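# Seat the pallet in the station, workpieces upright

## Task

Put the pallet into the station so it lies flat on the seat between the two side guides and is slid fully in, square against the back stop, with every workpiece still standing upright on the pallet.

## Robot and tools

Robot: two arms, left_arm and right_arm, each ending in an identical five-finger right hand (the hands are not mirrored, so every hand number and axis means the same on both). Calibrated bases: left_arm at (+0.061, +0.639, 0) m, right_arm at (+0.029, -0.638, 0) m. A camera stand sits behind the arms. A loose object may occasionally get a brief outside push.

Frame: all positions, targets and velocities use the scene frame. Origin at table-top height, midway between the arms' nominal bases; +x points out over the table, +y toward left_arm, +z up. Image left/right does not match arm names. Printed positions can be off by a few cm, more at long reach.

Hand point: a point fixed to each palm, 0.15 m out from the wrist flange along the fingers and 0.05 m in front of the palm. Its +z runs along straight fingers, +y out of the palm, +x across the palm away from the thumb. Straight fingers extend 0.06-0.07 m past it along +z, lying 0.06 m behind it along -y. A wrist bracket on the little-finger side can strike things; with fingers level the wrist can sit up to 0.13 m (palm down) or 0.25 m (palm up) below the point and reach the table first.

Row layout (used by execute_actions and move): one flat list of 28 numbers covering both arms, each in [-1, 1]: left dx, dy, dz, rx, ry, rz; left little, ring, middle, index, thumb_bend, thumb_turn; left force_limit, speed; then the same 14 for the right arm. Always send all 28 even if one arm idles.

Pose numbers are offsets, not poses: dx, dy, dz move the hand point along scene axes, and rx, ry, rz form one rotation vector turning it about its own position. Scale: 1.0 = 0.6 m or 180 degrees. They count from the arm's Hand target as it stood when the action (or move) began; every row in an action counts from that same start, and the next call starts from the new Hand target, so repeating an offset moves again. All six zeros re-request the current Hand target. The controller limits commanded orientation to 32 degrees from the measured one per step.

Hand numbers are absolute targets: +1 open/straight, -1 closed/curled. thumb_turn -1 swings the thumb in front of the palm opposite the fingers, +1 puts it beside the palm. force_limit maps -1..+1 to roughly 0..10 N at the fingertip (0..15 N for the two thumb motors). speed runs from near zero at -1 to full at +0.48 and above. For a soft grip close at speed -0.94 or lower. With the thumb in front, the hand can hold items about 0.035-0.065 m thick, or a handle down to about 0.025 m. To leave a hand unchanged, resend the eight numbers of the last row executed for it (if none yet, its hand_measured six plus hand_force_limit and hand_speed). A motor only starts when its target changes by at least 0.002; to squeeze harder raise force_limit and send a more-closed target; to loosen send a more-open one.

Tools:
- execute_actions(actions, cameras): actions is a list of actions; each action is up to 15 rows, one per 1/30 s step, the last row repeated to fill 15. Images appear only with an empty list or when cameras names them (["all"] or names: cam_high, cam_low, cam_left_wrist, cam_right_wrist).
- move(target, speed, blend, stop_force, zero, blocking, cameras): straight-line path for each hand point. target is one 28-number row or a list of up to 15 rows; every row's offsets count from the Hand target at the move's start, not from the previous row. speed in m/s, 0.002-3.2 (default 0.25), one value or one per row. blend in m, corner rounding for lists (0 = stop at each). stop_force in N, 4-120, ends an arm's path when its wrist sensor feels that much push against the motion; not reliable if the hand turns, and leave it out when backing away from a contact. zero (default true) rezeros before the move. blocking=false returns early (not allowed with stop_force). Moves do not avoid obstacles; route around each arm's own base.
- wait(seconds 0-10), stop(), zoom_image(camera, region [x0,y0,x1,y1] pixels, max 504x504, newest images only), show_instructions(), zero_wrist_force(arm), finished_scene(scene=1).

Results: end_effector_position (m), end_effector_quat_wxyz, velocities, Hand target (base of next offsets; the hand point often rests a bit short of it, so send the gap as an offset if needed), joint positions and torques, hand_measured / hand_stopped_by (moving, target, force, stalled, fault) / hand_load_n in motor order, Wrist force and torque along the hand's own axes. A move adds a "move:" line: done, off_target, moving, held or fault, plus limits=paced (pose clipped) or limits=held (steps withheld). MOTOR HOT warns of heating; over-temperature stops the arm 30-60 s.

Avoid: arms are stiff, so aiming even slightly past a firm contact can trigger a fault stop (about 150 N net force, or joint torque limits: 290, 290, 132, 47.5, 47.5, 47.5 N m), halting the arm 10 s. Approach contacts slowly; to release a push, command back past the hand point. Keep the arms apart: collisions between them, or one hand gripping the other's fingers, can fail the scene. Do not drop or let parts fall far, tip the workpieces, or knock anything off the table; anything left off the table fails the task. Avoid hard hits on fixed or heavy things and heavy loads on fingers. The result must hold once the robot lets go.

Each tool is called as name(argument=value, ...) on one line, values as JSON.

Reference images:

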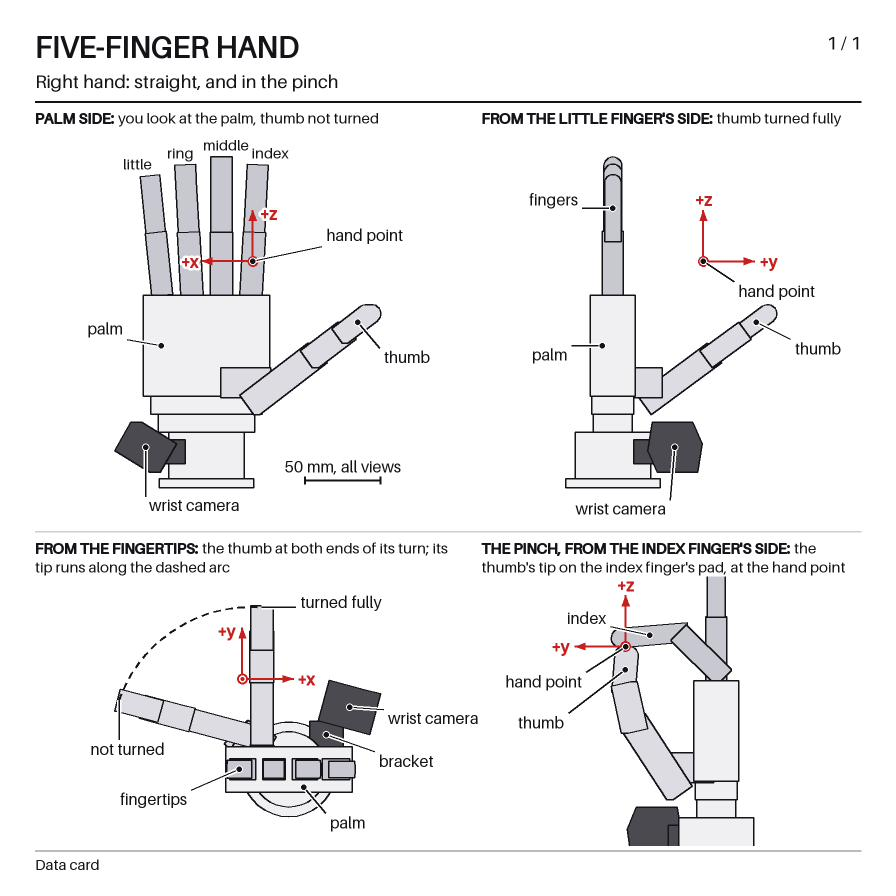

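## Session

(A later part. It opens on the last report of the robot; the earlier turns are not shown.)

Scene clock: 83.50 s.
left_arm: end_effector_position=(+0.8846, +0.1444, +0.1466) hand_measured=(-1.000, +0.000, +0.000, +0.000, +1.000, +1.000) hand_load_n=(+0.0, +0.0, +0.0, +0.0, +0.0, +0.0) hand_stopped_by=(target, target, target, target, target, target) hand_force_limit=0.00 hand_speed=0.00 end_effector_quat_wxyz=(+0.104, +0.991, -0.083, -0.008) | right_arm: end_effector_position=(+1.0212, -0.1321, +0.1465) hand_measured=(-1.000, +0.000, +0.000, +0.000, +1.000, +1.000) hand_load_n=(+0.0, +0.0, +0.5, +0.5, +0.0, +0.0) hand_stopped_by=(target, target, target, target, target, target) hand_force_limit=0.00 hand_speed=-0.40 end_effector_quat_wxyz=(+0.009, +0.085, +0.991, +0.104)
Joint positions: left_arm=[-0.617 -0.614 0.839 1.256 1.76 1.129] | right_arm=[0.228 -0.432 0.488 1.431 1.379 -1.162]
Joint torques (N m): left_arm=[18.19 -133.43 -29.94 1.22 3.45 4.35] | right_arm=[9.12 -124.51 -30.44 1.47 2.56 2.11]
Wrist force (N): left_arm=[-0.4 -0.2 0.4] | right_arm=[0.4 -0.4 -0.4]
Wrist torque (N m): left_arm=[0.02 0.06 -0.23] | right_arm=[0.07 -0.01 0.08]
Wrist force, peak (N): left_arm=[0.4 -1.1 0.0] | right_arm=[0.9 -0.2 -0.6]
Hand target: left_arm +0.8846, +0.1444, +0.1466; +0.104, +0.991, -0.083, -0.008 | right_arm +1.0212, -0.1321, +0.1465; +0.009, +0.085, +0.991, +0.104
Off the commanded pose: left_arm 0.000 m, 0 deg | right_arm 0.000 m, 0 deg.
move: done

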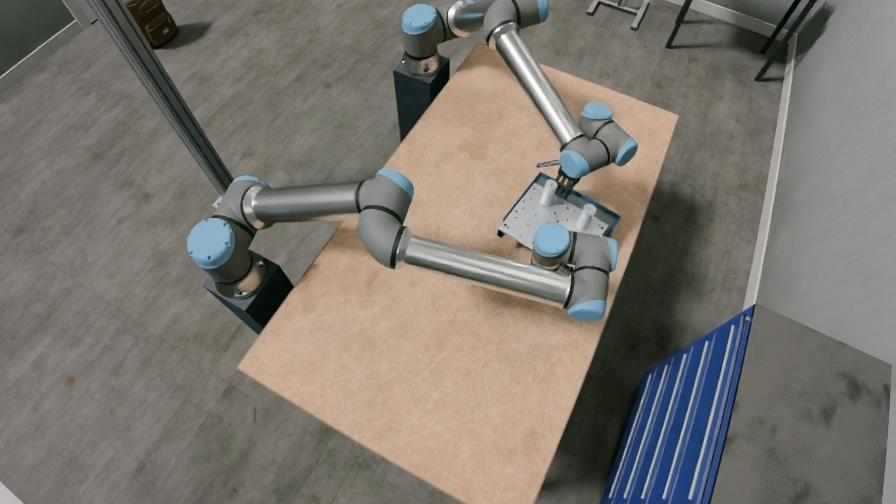

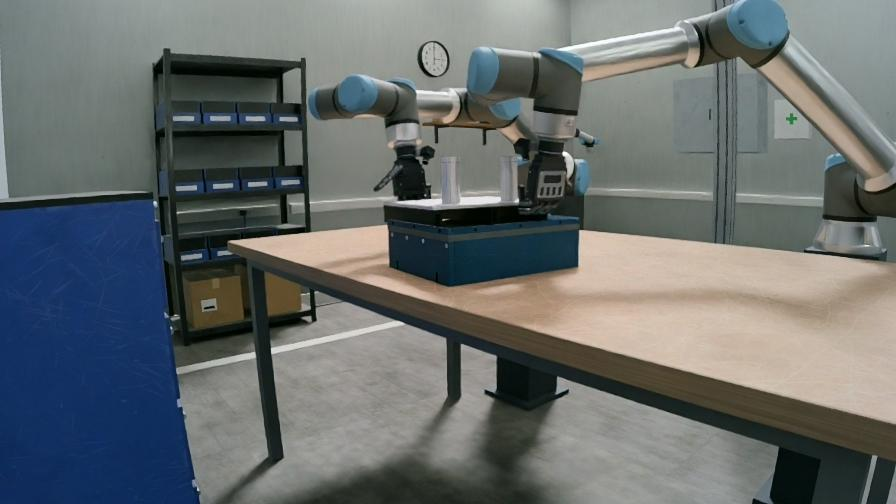

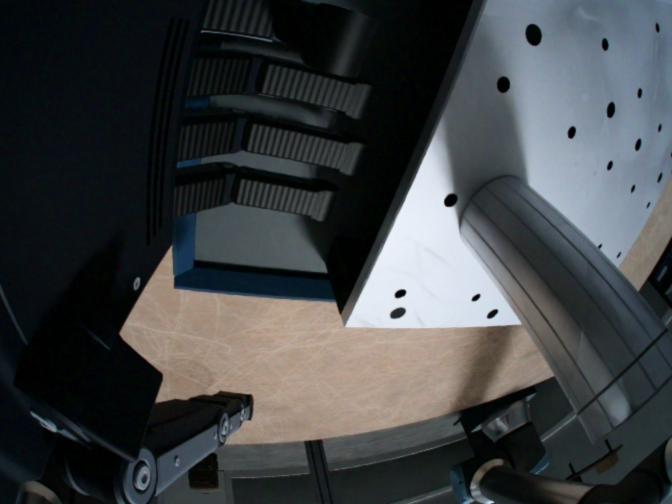

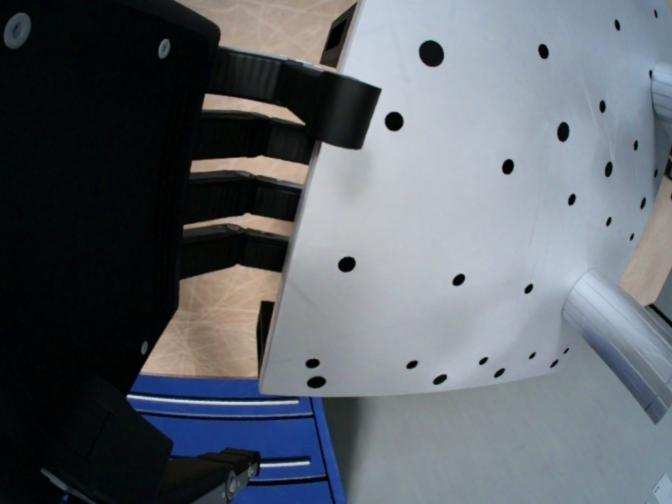

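move(target=[[0,0,0.15,0,0,0,-1,0,0,0,1,1,0,0,0,0,0,0,0,0,-1,0,0,0,1,1,0,-0.4],[0,0.2,0.3,0,0,0,-1,0,0,0,1,1,0,0,0,0,0,0,0,0,-1,0,0,0,1,1,0,-0.4]], speed=[0.06,0.2], blend=[0.02,0], cameras=["all"])

zoom_image(camera="cam_left_wrist", region=[200, 0, 672, 400])

zoom_image(camera="cam_high", region=[490, 150, 650, 290])

Scene clock: 86.77 s.
left_arm: end_effector_position=(+0.8846, +0.2641, +0.3264) hand_measured=(-1.000, +0.000, +0.000, +0.000, +1.000, +1.000) hand_load_n=(+0.0, +0.5, +0.0, +0.5, +0.0, +0.0) hand_stopped_by=(target, target, target, target, target, target) hand_force_limit=0.00 hand_speed=0.00 end_effector_quat_wxyz=(+0.104, +0.991, -0.083, -0.008) | right_arm: end_effector_position=(+1.0212, -0.1321, +0.1465) hand_measured=(-1.000, +0.000, +0.000, +0.000, +1.000, +1.000) hand_load_n=(+0.0, +0.0, +0.5, +0.0, +0.0, +0.0) hand_stopped_by=(target, target, target, target, target, target) hand_force_limit=0.00 hand_speed=-0.40 end_effector_quat_wxyz=(+0.009, +0.085, +0.991, +0.104)
Joint positions: left_arm=[-0.506 -0.76 0.794 1.469 1.768 1.242] | right_arm=[0.228 -0.432 0.488 1.431 1.379 -1.162]
Joint torques (N m): left_arm=[16 -121.68 -30.32 5.91 3.5 5.01] | right_arm=[4.74 -134.21 -28.97 1.03 2.18 1.87]
Wrist force (N): left_arm=[-0.4 -0.2 -0.1] | right_arm=[0.2 0.0 -0.3]
Wrist torque (N m): left_arm=[0.08 0.14 -0.26] | right_arm=[0.11 0.02 0.07]
Wrist force, peak (N): left_arm=[-0.4 -1.3 -0.8] | right_arm=[0.8 -0.3 -0.7]
Hand target: left_arm +0.8846, +0.2644, +0.3266; +0.104, +0.991, -0.083, -0.008 | right_arm +1.0212, -0.1321, +0.1465; +0.009, +0.085, +0.991, +0.104
Off the commanded pose: left_arm 0.000 m, 0 deg | right_arm 0.000 m, 0 deg.
move: done

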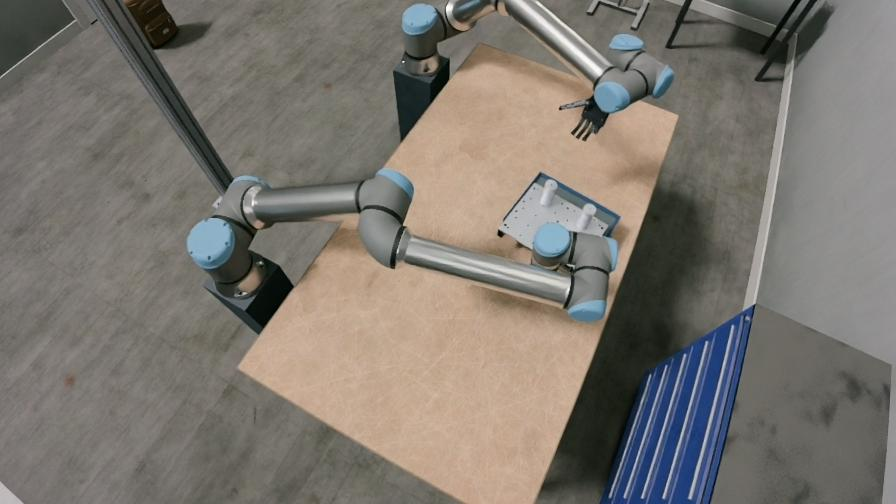

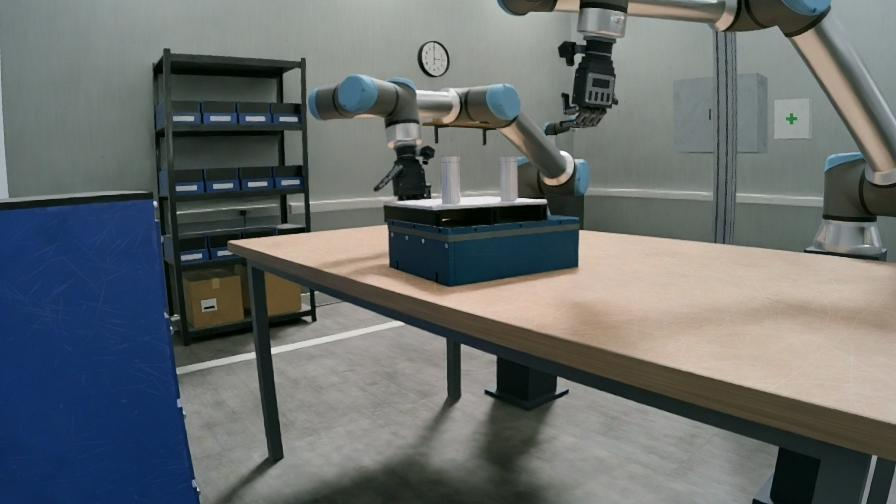

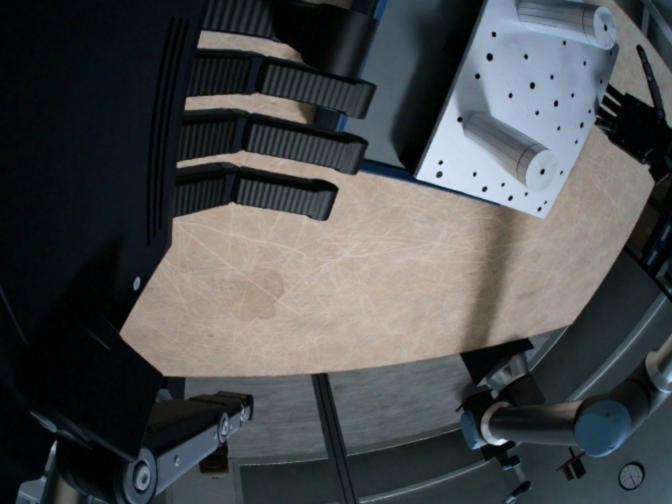

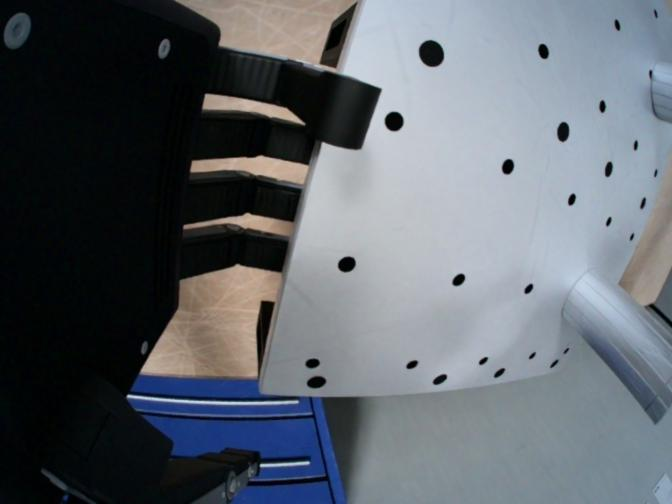

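Scaled by 1.068 from the camera's 672x504 image, which has a finer 960x720 frame.

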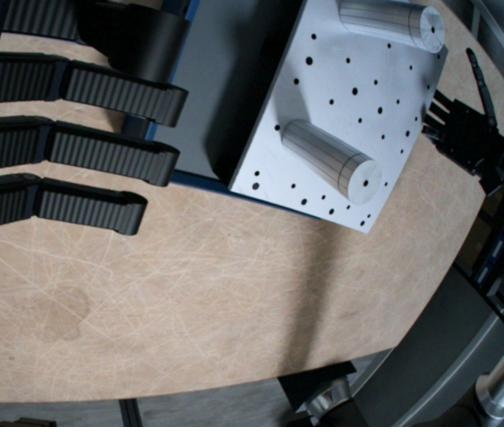

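Scaled by 3.150.

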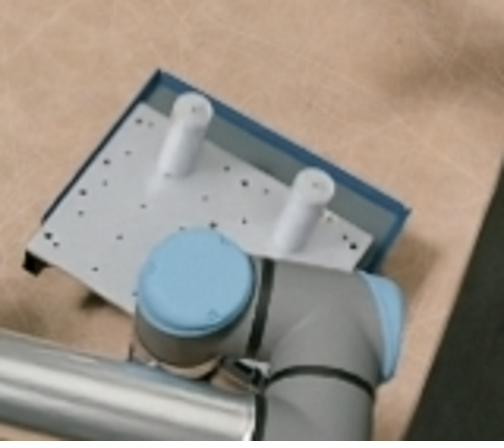

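move(target=[[0,0,0,0,0,0,-1,0,0,0,1,1,0,0,-0.0133,-0.0823,0,0,0,0,-1,0,0,0,1,1,0,-0.4],[0,0,0,0,0,0,-1,0,0,0,1,1,0,0,-0.016,-0.115,0,0,0,0,-1,-1,-1,-1,1,1,0,0]], speed=[0.03,0.05], cameras=["cam_high","cam_low","cam_right_wrist"])

Scene clock: 91.13 s.
left_arm: end_effector_position=(+0.8846, +0.2644, +0.3266) hand_measured=(-1.000, +0.000, +0.000, +0.000, +1.000, +1.000) hand_load_n=(+0.0, +0.0, +0.0, +0.0, +0.0, +0.0) hand_stopped_by=(target, target, target, target, target, target) hand_force_limit=0.00 hand_speed=0.00 end_effector_quat_wxyz=(+0.104, +0.991, -0.083, -0.008) | right_arm: end_effector_position=(+1.0116, -0.2011, +0.1465) hand_measured=(-1.000, -1.000, -1.000, -1.000, +1.000, +1.000) hand_load_n=(+0.0, +0.0, +0.0, +0.5, +0.0, +0.0) hand_stopped_by=(target, target, target, target, target, target) hand_force_limit=0.00 hand_speed=0.00 end_effector_quat_wxyz=(+0.009, +0.085, +0.991, +0.104)
Joint positions: left_arm=[-0.505 -0.76 0.794 1.469 1.768 1.242] | right_arm=[0.162 -0.532 0.687 1.346 1.374 -1.23]
Joint torques (N m): left_arm=[17.74 -125.41 -31.33 5.14 3.63 4.44] | right_arm=[-4.36 -137.47 -28.77 0.87 -3.34 -2.01]
Wrist force (N): left_arm=[-0.1 -0.3 -0.2] | right_arm=[-0.4 -0.2 -1.0]
Wrist torque (N m): left_arm=[0.07 0.11 -0.25] | right_arm=[0.08 0.15 0.21]
Wrist force, peak (N): left_arm=[-0.2 -1.0 -0.3] | right_arm=[-0.5 -0.7 -1.0]
Hand target: left_arm +0.8846, +0.2644, +0.3266; +0.104, +0.991, -0.083, -0.008 | right_arm +1.0116, -0.2011, +0.1465; +0.009, +0.085, +0.991, +0.104
Off the commanded pose: left_arm 0.000 m, 0 deg | right_arm 0.000 m, 0 deg.
move: done
Images, in order (width x height): cam_high 896x504, cam_low 896x504, cam_right_wrist 672x504.

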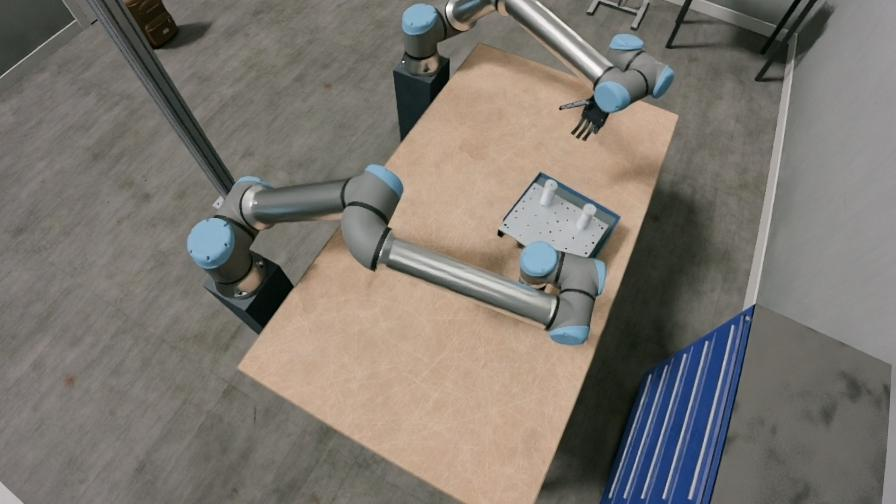

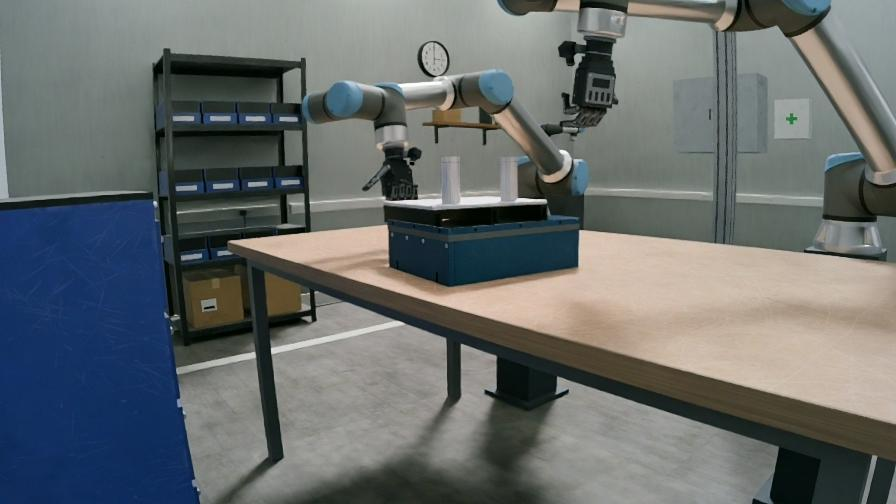

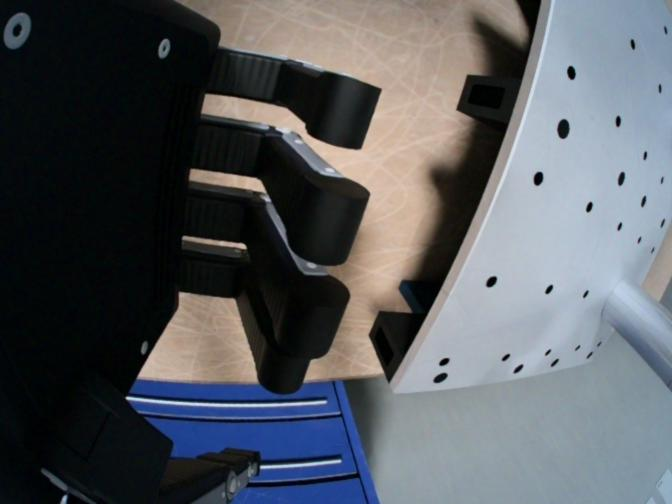

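zoom_image(camera="cam_high", region=[490, 160, 630, 270])

zoom_image(camera="cam_right_wrist", region=[330, 220, 480, 400])

zoom_image(camera="cam_low", region=[370, 180, 600, 290])

Scaled by 3.600.

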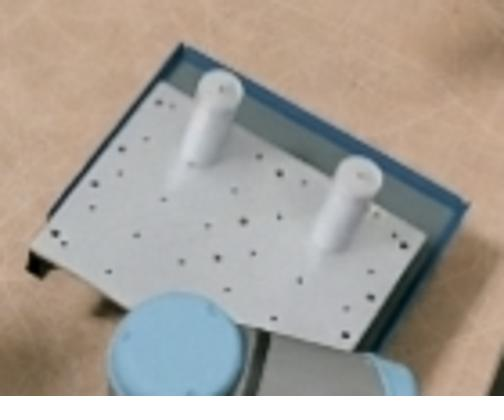

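Scaled by 2.800 from the camera's 672x504 image, which has a finer 960x720 frame.

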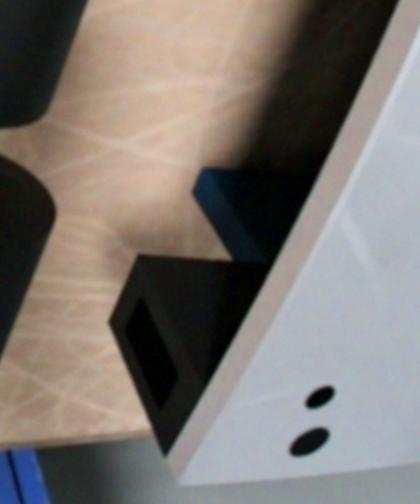

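Scaled by 2.191.

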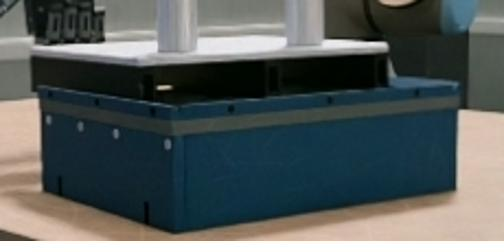

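move(target=[[0,0,0,0,0,0,-1,0,0,0,1,1,0,0,-0.107,0.0173,0,0,0,0.005,-1,-1,-1,-1,1,1,0,0],[0,0,0,0,0,0,-1,0,0,0,1,1,0,0,-0.096,0.0851,0,0,0,0.005,-1,-1,-1,-1,1,1,0,0]], speed=0.08, blend=[0.01,0], cameras=["all"])

Scene clock: 93.70 s.
left_arm: end_effector_position=(+0.8846, +0.2644, +0.3266) hand_measured=(-1.000, +0.000, +0.000, +0.000, +1.000, +1.000) hand_load_n=(+0.0, +0.0, +0.0, +0.0, +0.0, +0.0) hand_stopped_by=(target, target, target, target, target, target) hand_force_limit=0.00 hand_speed=0.00 end_effector_quat_wxyz=(+0.104, +0.991, -0.083, -0.008) | right_arm: end_effector_position=(+0.9539, -0.1502, +0.1465) hand_measured=(-1.000, -1.000, -1.000, -1.000, +1.000, +1.000) hand_load_n=(+0.0, +0.0, +0.0, +0.0, +0.0, +0.0) hand_stopped_by=(target, target, target, target, target, target) hand_force_limit=0.00 hand_speed=0.00 end_effector_quat_wxyz=(+0.008, +0.077, +0.992, +0.104)
Joint positions: left_arm=[-0.505 -0.76 0.794 1.469 1.768 1.242] | right_arm=[0.224 -0.612 0.839 1.265 1.377 -1.182]
Joint torques (N m): left_arm=[16.82 -124.92 -31.36 5.33 3.55 4.18] | right_arm=[12.41 -106.21 -42.45 6.22 4.07 2.91]
Wrist force (N): left_arm=[-0.3 -0.3 0.2] | right_arm=[0.1 0.1 -0.3]
Wrist torque (N m): left_arm=[0.05 0.11 -0.26] | right_arm=[0.14 0.05 0.09]
Wrist force, peak (N): left_arm=[-0.4 -0.7 -0.6] | right_arm=[-0.8 -0.5 -0.9]
Hand target: left_arm +0.8846, +0.2644, +0.3266; +0.104, +0.991, -0.083, -0.008 | right_arm +0.9540, -0.1501, +0.1465; +0.008, +0.077, +0.992, +0.104
Off the commanded pose: left_arm 0.000 m, 0 deg | right_arm 0.000 m, 0 deg.
move: done

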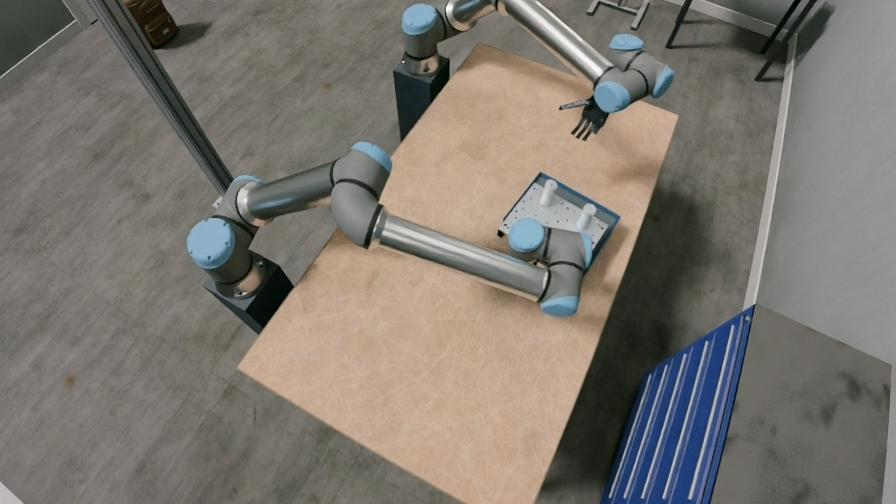

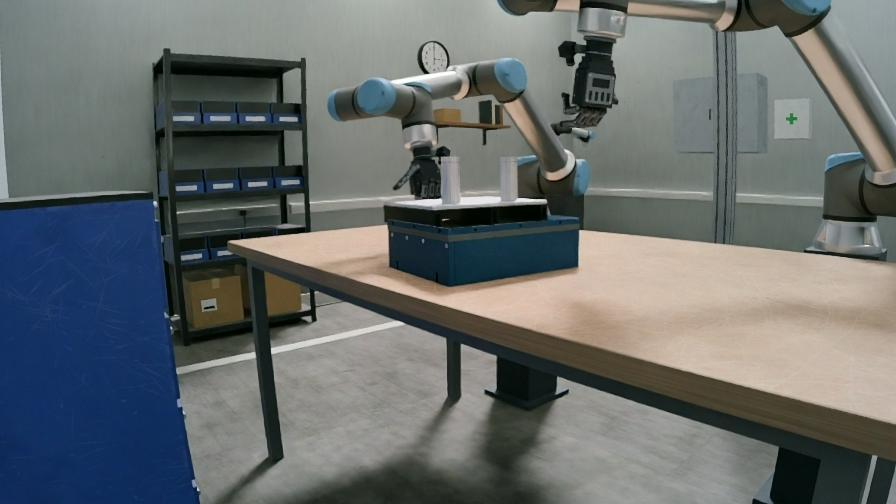

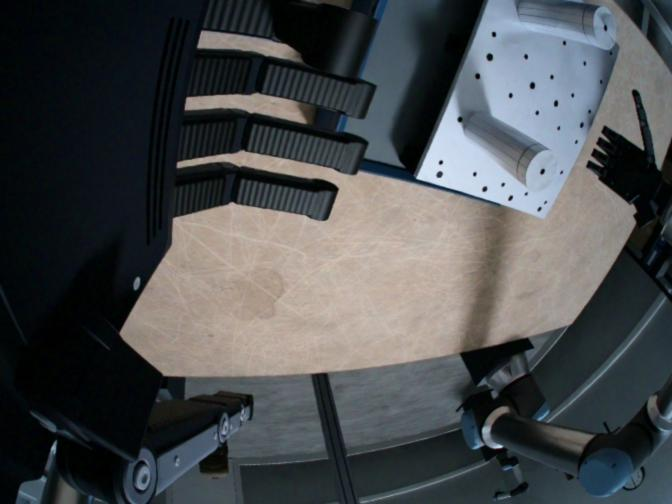

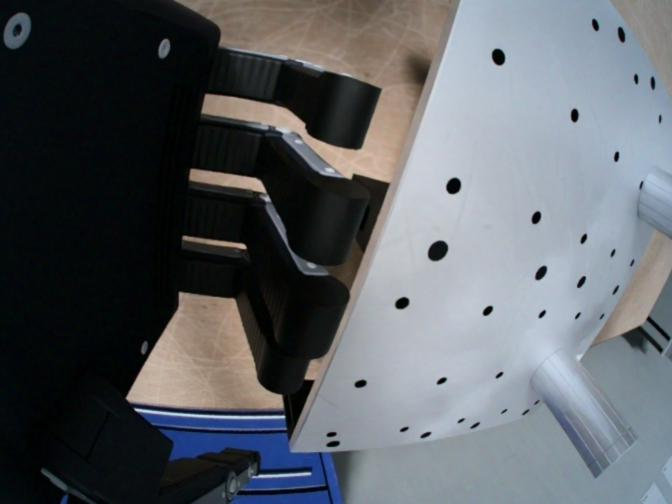

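move(target=[[0,0,0,0,0,0,-1,0,0,0,1,1,0,0,0.0189,0.1235,0,0,0,0,-1,-1,-1,-1,1,1,0,0]], speed=0.03, stop_force=20, cameras=["all"])

zoom_image(camera="cam_high", region=[490, 160, 630, 270])

zoom_image(camera="cam_low", region=[370, 180, 600, 290])

Scene clock: 97.67 s.
left_arm: end_effector_position=(+0.8846, +0.2644, +0.3266) hand_measured=(-1.000, +0.000, +0.000, +0.000, +1.000, +1.000) hand_load_n=(+0.0, +0.0, +0.0, +0.0, +0.0, +0.0) hand_stopped_by=(target, target, target, target, target, target) hand_force_limit=0.00 hand_speed=0.00 end_effector_quat_wxyz=(+0.104, +0.991, -0.083, -0.008) | right_arm: end_effector_position=(+0.9653, -0.0760, +0.1465) hand_measured=(-1.000, -1.000, -1.000, -1.000, +1.000, +1.000) hand_load_n=(+0.5, +0.0, +0.0, -0.5, +0.0, +0.0) hand_stopped_by=(target, target, target, target, target, target) hand_force_limit=0.00 hand_speed=0.00 end_effector_quat_wxyz=(+0.008, +0.077, +0.992, +0.104)
Joint positions: left_arm=[-0.505 -0.76 0.794 1.469 1.768 1.242] | right_arm=[0.296 -0.511 0.642 1.347 1.383 -1.109]
Joint torques (N m): left_arm=[17.42 -124.87 -31.29 5.32 3.65 4.4] | right_arm=[18.13 -105.7 -44.44 5.83 2.25 2.85]
Wrist force (N): left_arm=[-0.4 -0.6 -0.4] | right_arm=[0.2 -7.3 -4.8]
Wrist torque (N m): left_arm=[0.06 0.15 -0.27] | right_arm=[0.03 0.16 -0.07]
Wrist force, peak (N): left_arm=[-0.3 -1.0 -0.4] | right_arm=[0.7 -9.2 -3.6]
Hand target: left_arm +0.8846, +0.2644, +0.3266; +0.104, +0.991, -0.083, -0.008 | right_arm +0.9653, -0.0760, +0.1465; +0.008, +0.077, +0.992, +0.104
Off the commanded pose: left_arm 0.000 m, 0 deg | right_arm 0.000 m, 0 deg.
move: done

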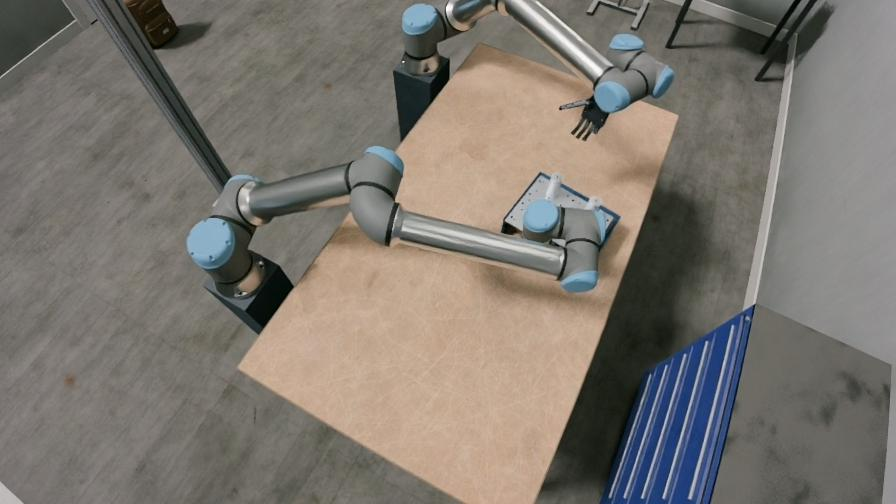

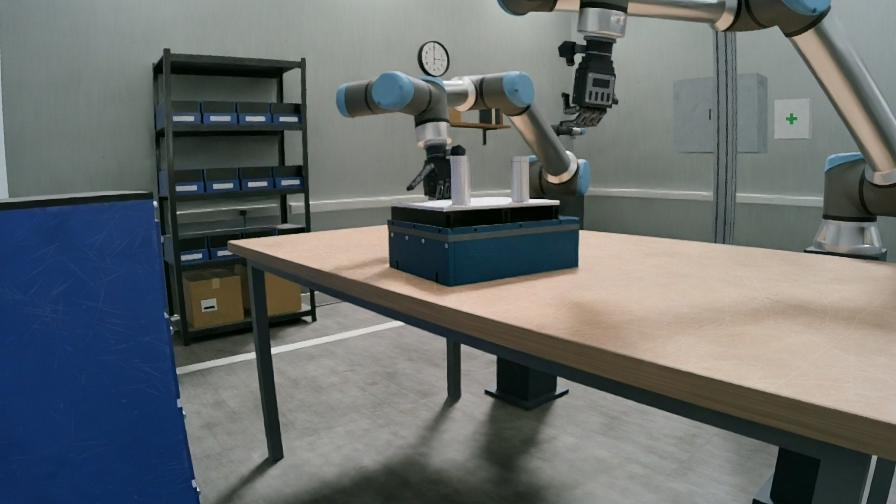

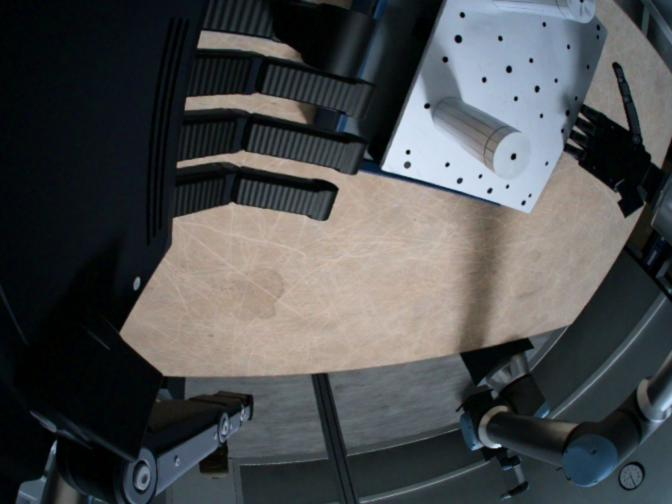

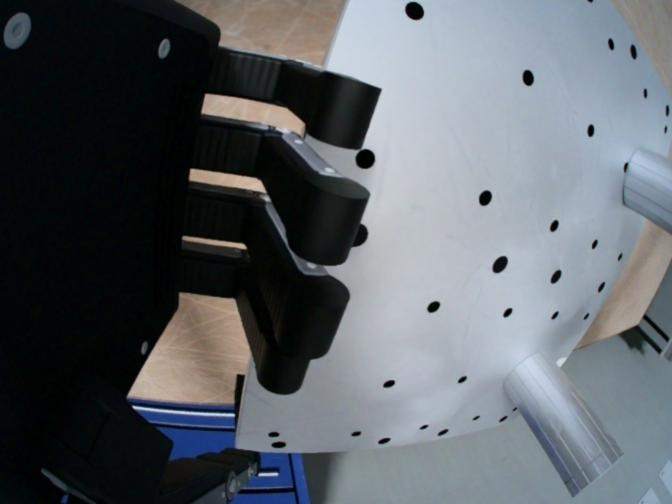

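Scaled by 3.600.

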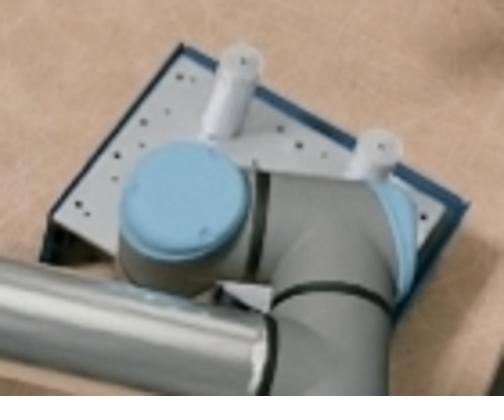

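Scaled by 2.191.

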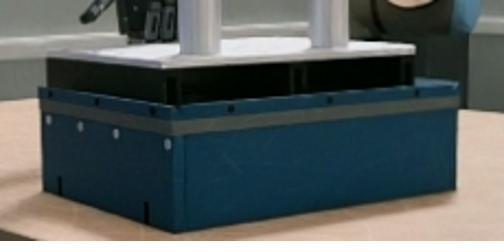

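move(target=[[0,0,0,0,0,0,-1,0,0,0,1,1,0,0,0.0202,0.1318,0,0,0,0,-1,-1,-1,-1,1,1,0,0]], speed=0.015, stop_force=10, cameras=["all"])

zoom_image(camera="cam_high", region=[490, 160, 630, 270])

zoom_image(camera="cam_left_wrist", region=[300, 0, 672, 280])

Scene clock: 101.77 s.
left_arm: end_effector_position=(+0.8846, +0.2644, +0.3266) hand_measured=(-1.000, +0.000, +0.000, +0.000, +1.000, +1.000) hand_load_n=(+0.0, +0.0, +0.5, +0.0, +0.0, +0.0) hand_stopped_by=(target, target, target, target, target, target) hand_force_limit=0.00 hand_speed=0.00 end_effector_quat_wxyz=(+0.104, +0.991, -0.083, -0.008) | right_arm: end_effector_position=(+0.9708, -0.0404, +0.1465) hand_measured=(-1.000, -1.000, -1.000, -1.000, +1.000, +1.000) hand_load_n=(+0.0, +0.5, +0.0, +0.0, +0.0, +0.0) hand_stopped_by=(target, target, target, target, target, target) hand_force_limit=0.00 hand_speed=0.00 end_effector_quat_wxyz=(+0.009, +0.077, +0.992, +0.104)
Joint positions: left_arm=[-0.505 -0.76 0.794 1.469 1.768 1.242] | right_arm=[0.328 -0.447 0.515 1.403 1.387 -1.076]
Joint torques (N m): left_arm=[17.85 -124.82 -31.67 5.31 3.63 4.27] | right_arm=[-5.97 -140.15 -29.46 0.91 -4.55 -1.79]
Wrist force (N): left_arm=[-0.2 -0.4 -0.1] | right_arm=[0.0 -0.1 -0.3]
Wrist torque (N m): left_arm=[0.05 0.11 -0.26] | right_arm=[0.06 0.09 0.11]
Wrist force, peak (N): left_arm=[-0.3 -1.1 0.0] | right_arm=[-5.4 -17.7 -8.2]
Hand target: left_arm +0.8846, +0.2644, +0.3266; +0.104, +0.991, -0.083, -0.008 | right_arm +0.9708, -0.0404, +0.1465; +0.009, +0.077, +0.992, +0.104 (not the last commanded pose)
Off the commanded pose: left_arm 0.000 m, 0 deg | right_arm 0.044 m, 0 deg.
move: contact (right_arm)

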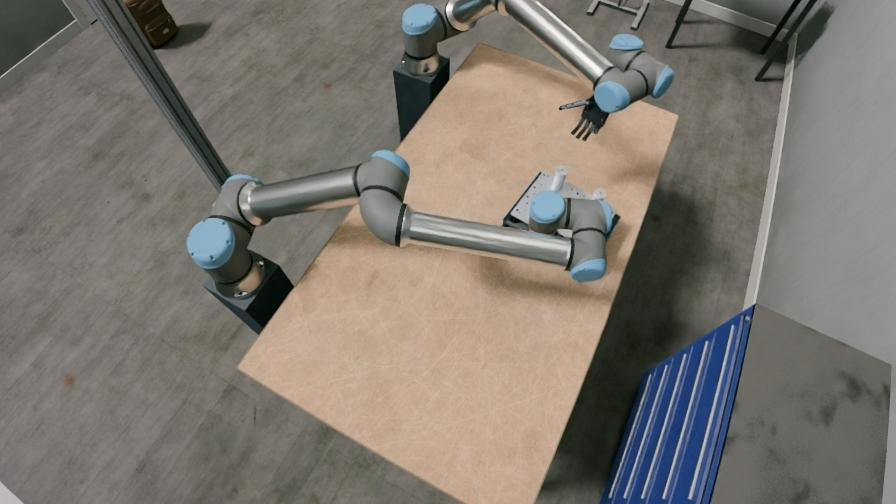

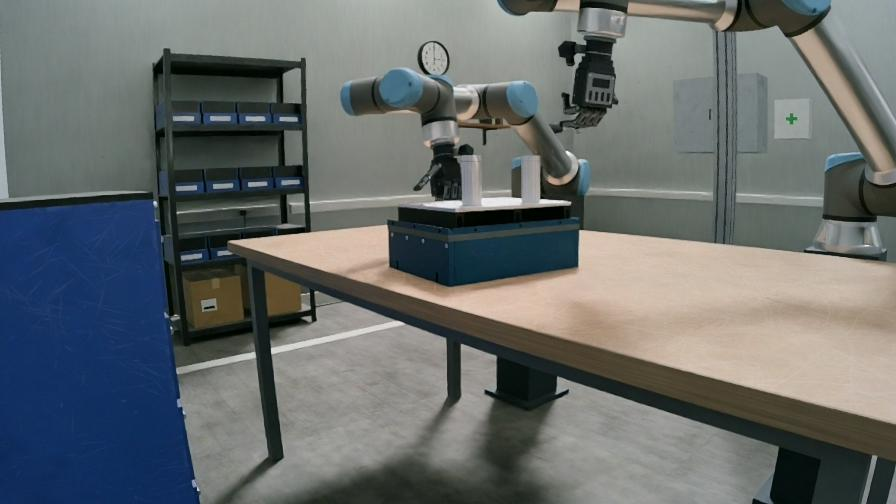

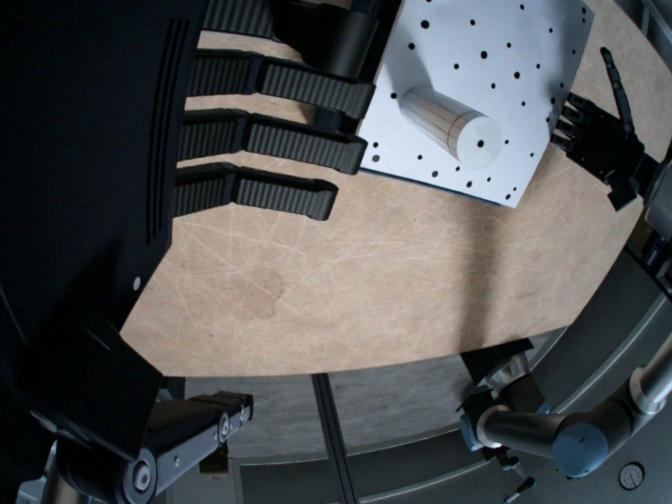

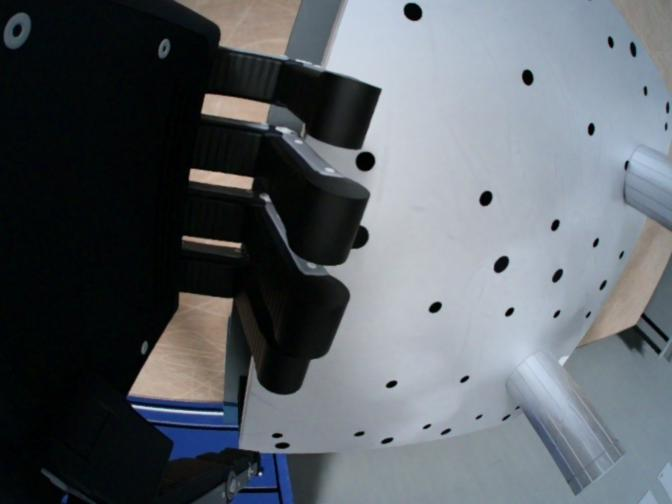

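Scaled by 3.600.

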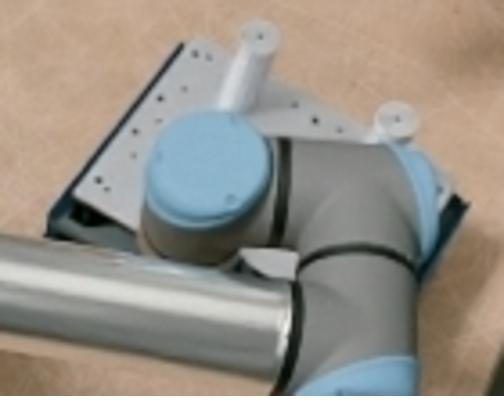

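Scaled by 1.355 from the camera's 672x504 image, which has a finer 960x720 frame.

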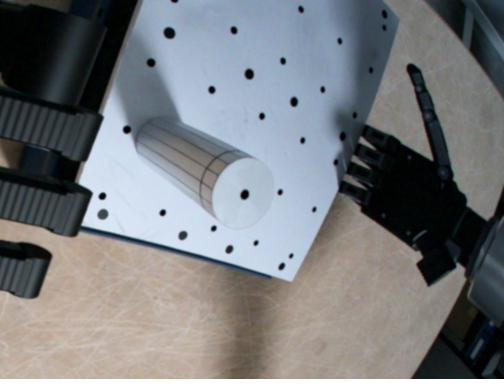

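move(target=[[0,0,0,0,0,0,-1,0,0,0,1,1,0,0,-0.02,-0.15,0,0,0,0,-1,-1,-1,-1,1,1,0,0],[0,0,0,0,0,0,-1,0,0,0,1,1,0,0,-0.1,-0.3,0.25,0,0,0,-1,-1,-1,-1,1,1,0,0]], speed=[0.1,0.25], blend=[0.03,0], cameras=["all"])

zoom_image(camera="cam_high", region=[490, 160, 630, 290])

zoom_image(camera="cam_low", region=[370, 180, 600, 290])

zoom_image(camera="cam_right_wrist", region=[300, 100, 672, 480])

Scene clock: 104.47 s.
left_arm: end_effector_position=(+0.8846, +0.2644, +0.3266) hand_measured=(-1.000, +0.000, +0.000, +0.000, +1.000, +1.000) hand_load_n=(+0.0, +0.0, +0.5, +0.0, +0.0, +0.0) hand_stopped_by=(target, target, target, target, target, target) hand_force_limit=0.00 hand_speed=0.00 end_effector_quat_wxyz=(+0.104, +0.991, -0.083, -0.008) | right_arm: end_effector_position=(+0.9109, -0.2202, +0.2962) hand_measured=(-1.000, -1.000, -1.000, -1.000, +1.000, +1.000) hand_load_n=(+0.0, +0.0, +0.0, +0.0, +0.0, +0.0) hand_stopped_by=(target, target, target, target, target, target) hand_force_limit=0.00 hand_speed=0.00 end_effector_quat_wxyz=(+0.009, +0.077, +0.992, +0.104)
Joint positions: left_arm=[-0.505 -0.76 0.794 1.469 1.768 1.242] | right_arm=[0.157 -0.807 0.93 1.381 1.373 -1.25]
Joint torques (N m): left_arm=[17.02 -125.61 -32.53 5.3 3.49 4.09] | right_arm=[-6.62 -126.15 -29.99 6.04 -4.82 -1.31]
Wrist force (N): left_arm=[-0.2 0.3 -0.1] | right_arm=[-0.2 -0.1 0.2]
Wrist torque (N m): left_arm=[0.16 0.11 -0.23] | right_arm=[0.03 0.09 0.17]
Wrist force, peak (N): left_arm=[0.9 -0.7 0.1] | right_arm=[-0.1 -0.1 -1.6]
Hand target: left_arm +0.8846, +0.2644, +0.3266; +0.104, +0.991, -0.083, -0.008 | right_arm +0.9108, -0.2204, +0.2965; +0.009, +0.077, +0.992, +0.104
Off the commanded pose: left_arm 0.000 m, 0 deg | right_arm 0.000 m, 0 deg.
move: done

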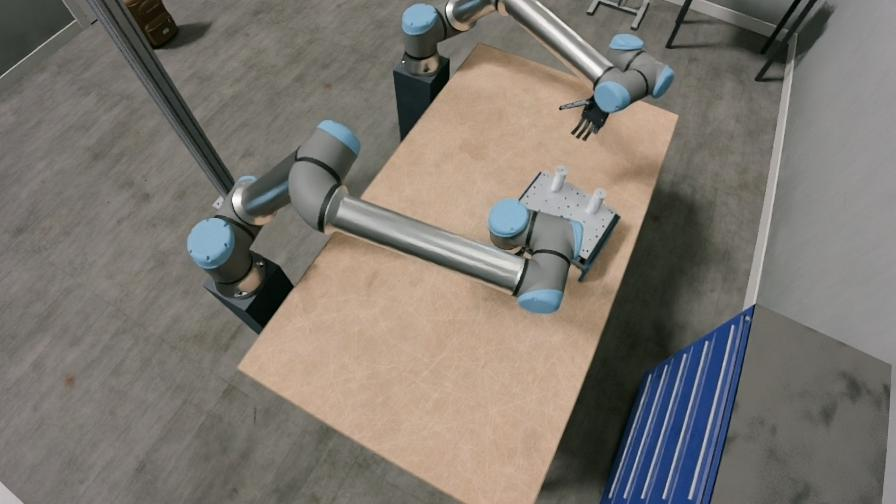

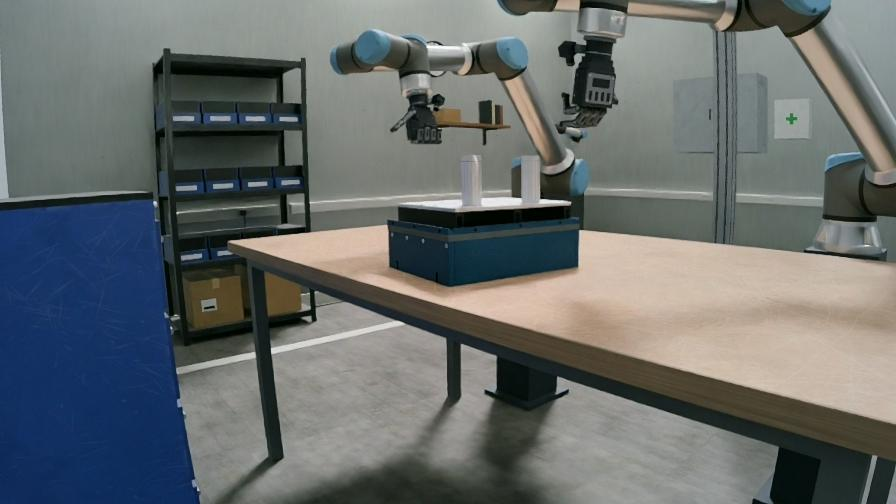

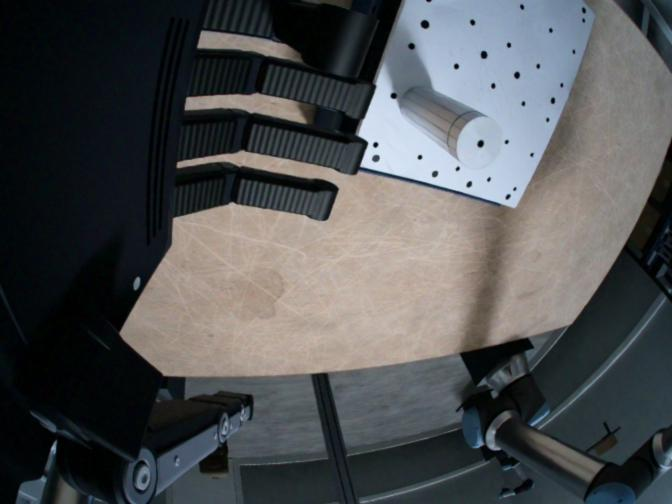

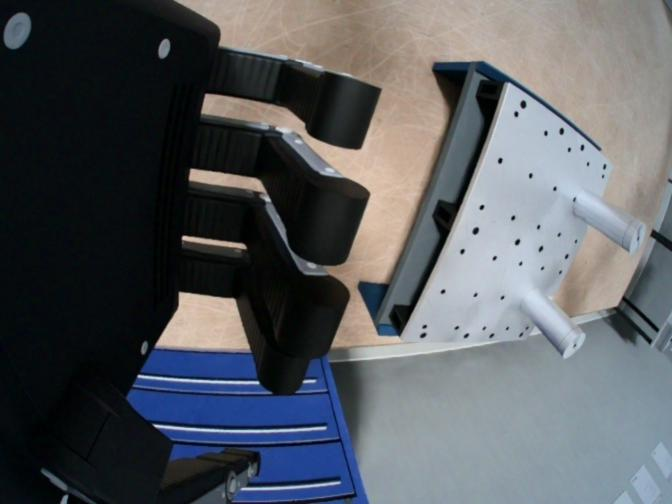

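Scaled by 3.600.

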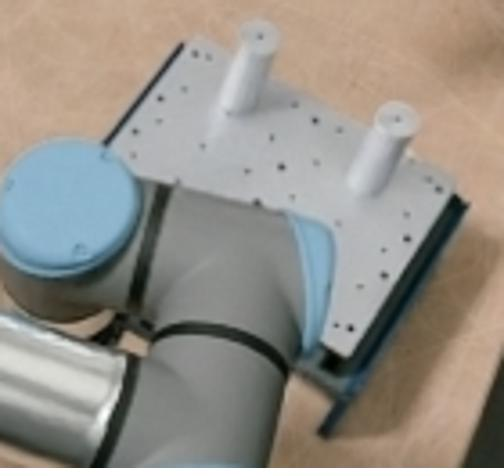

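Scaled by 2.191.

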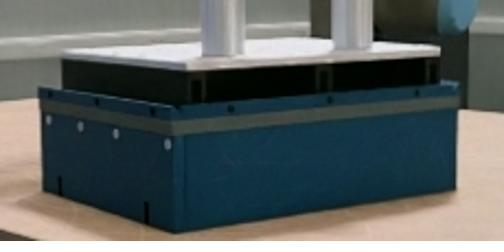

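Scaled by 1.326 from the camera's 672x504 image, which has a finer 960x720 frame.

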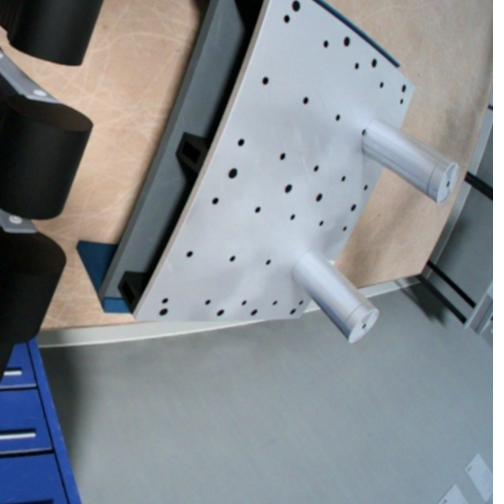

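zoom_image(camera="cam_left_wrist", region=[300, 0, 450, 220])

zoom_image(camera="cam_right_wrist", region=[340, 40, 560, 360])

Scaled by 2.291 from the camera's 672x504 image, which has a finer 960x720 frame.

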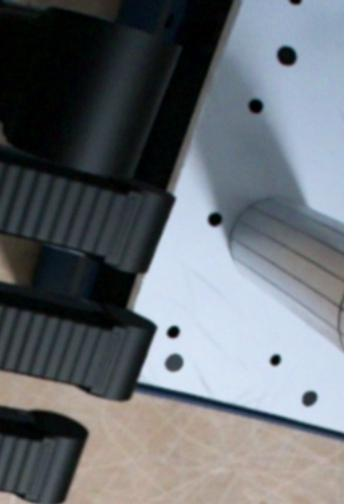

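Scaled by 1.575 from the camera's 672x504 image, which has a finer 960x720 frame.

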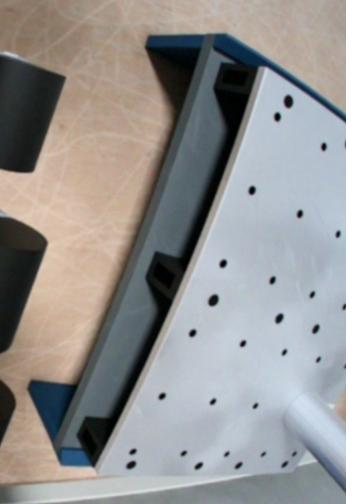

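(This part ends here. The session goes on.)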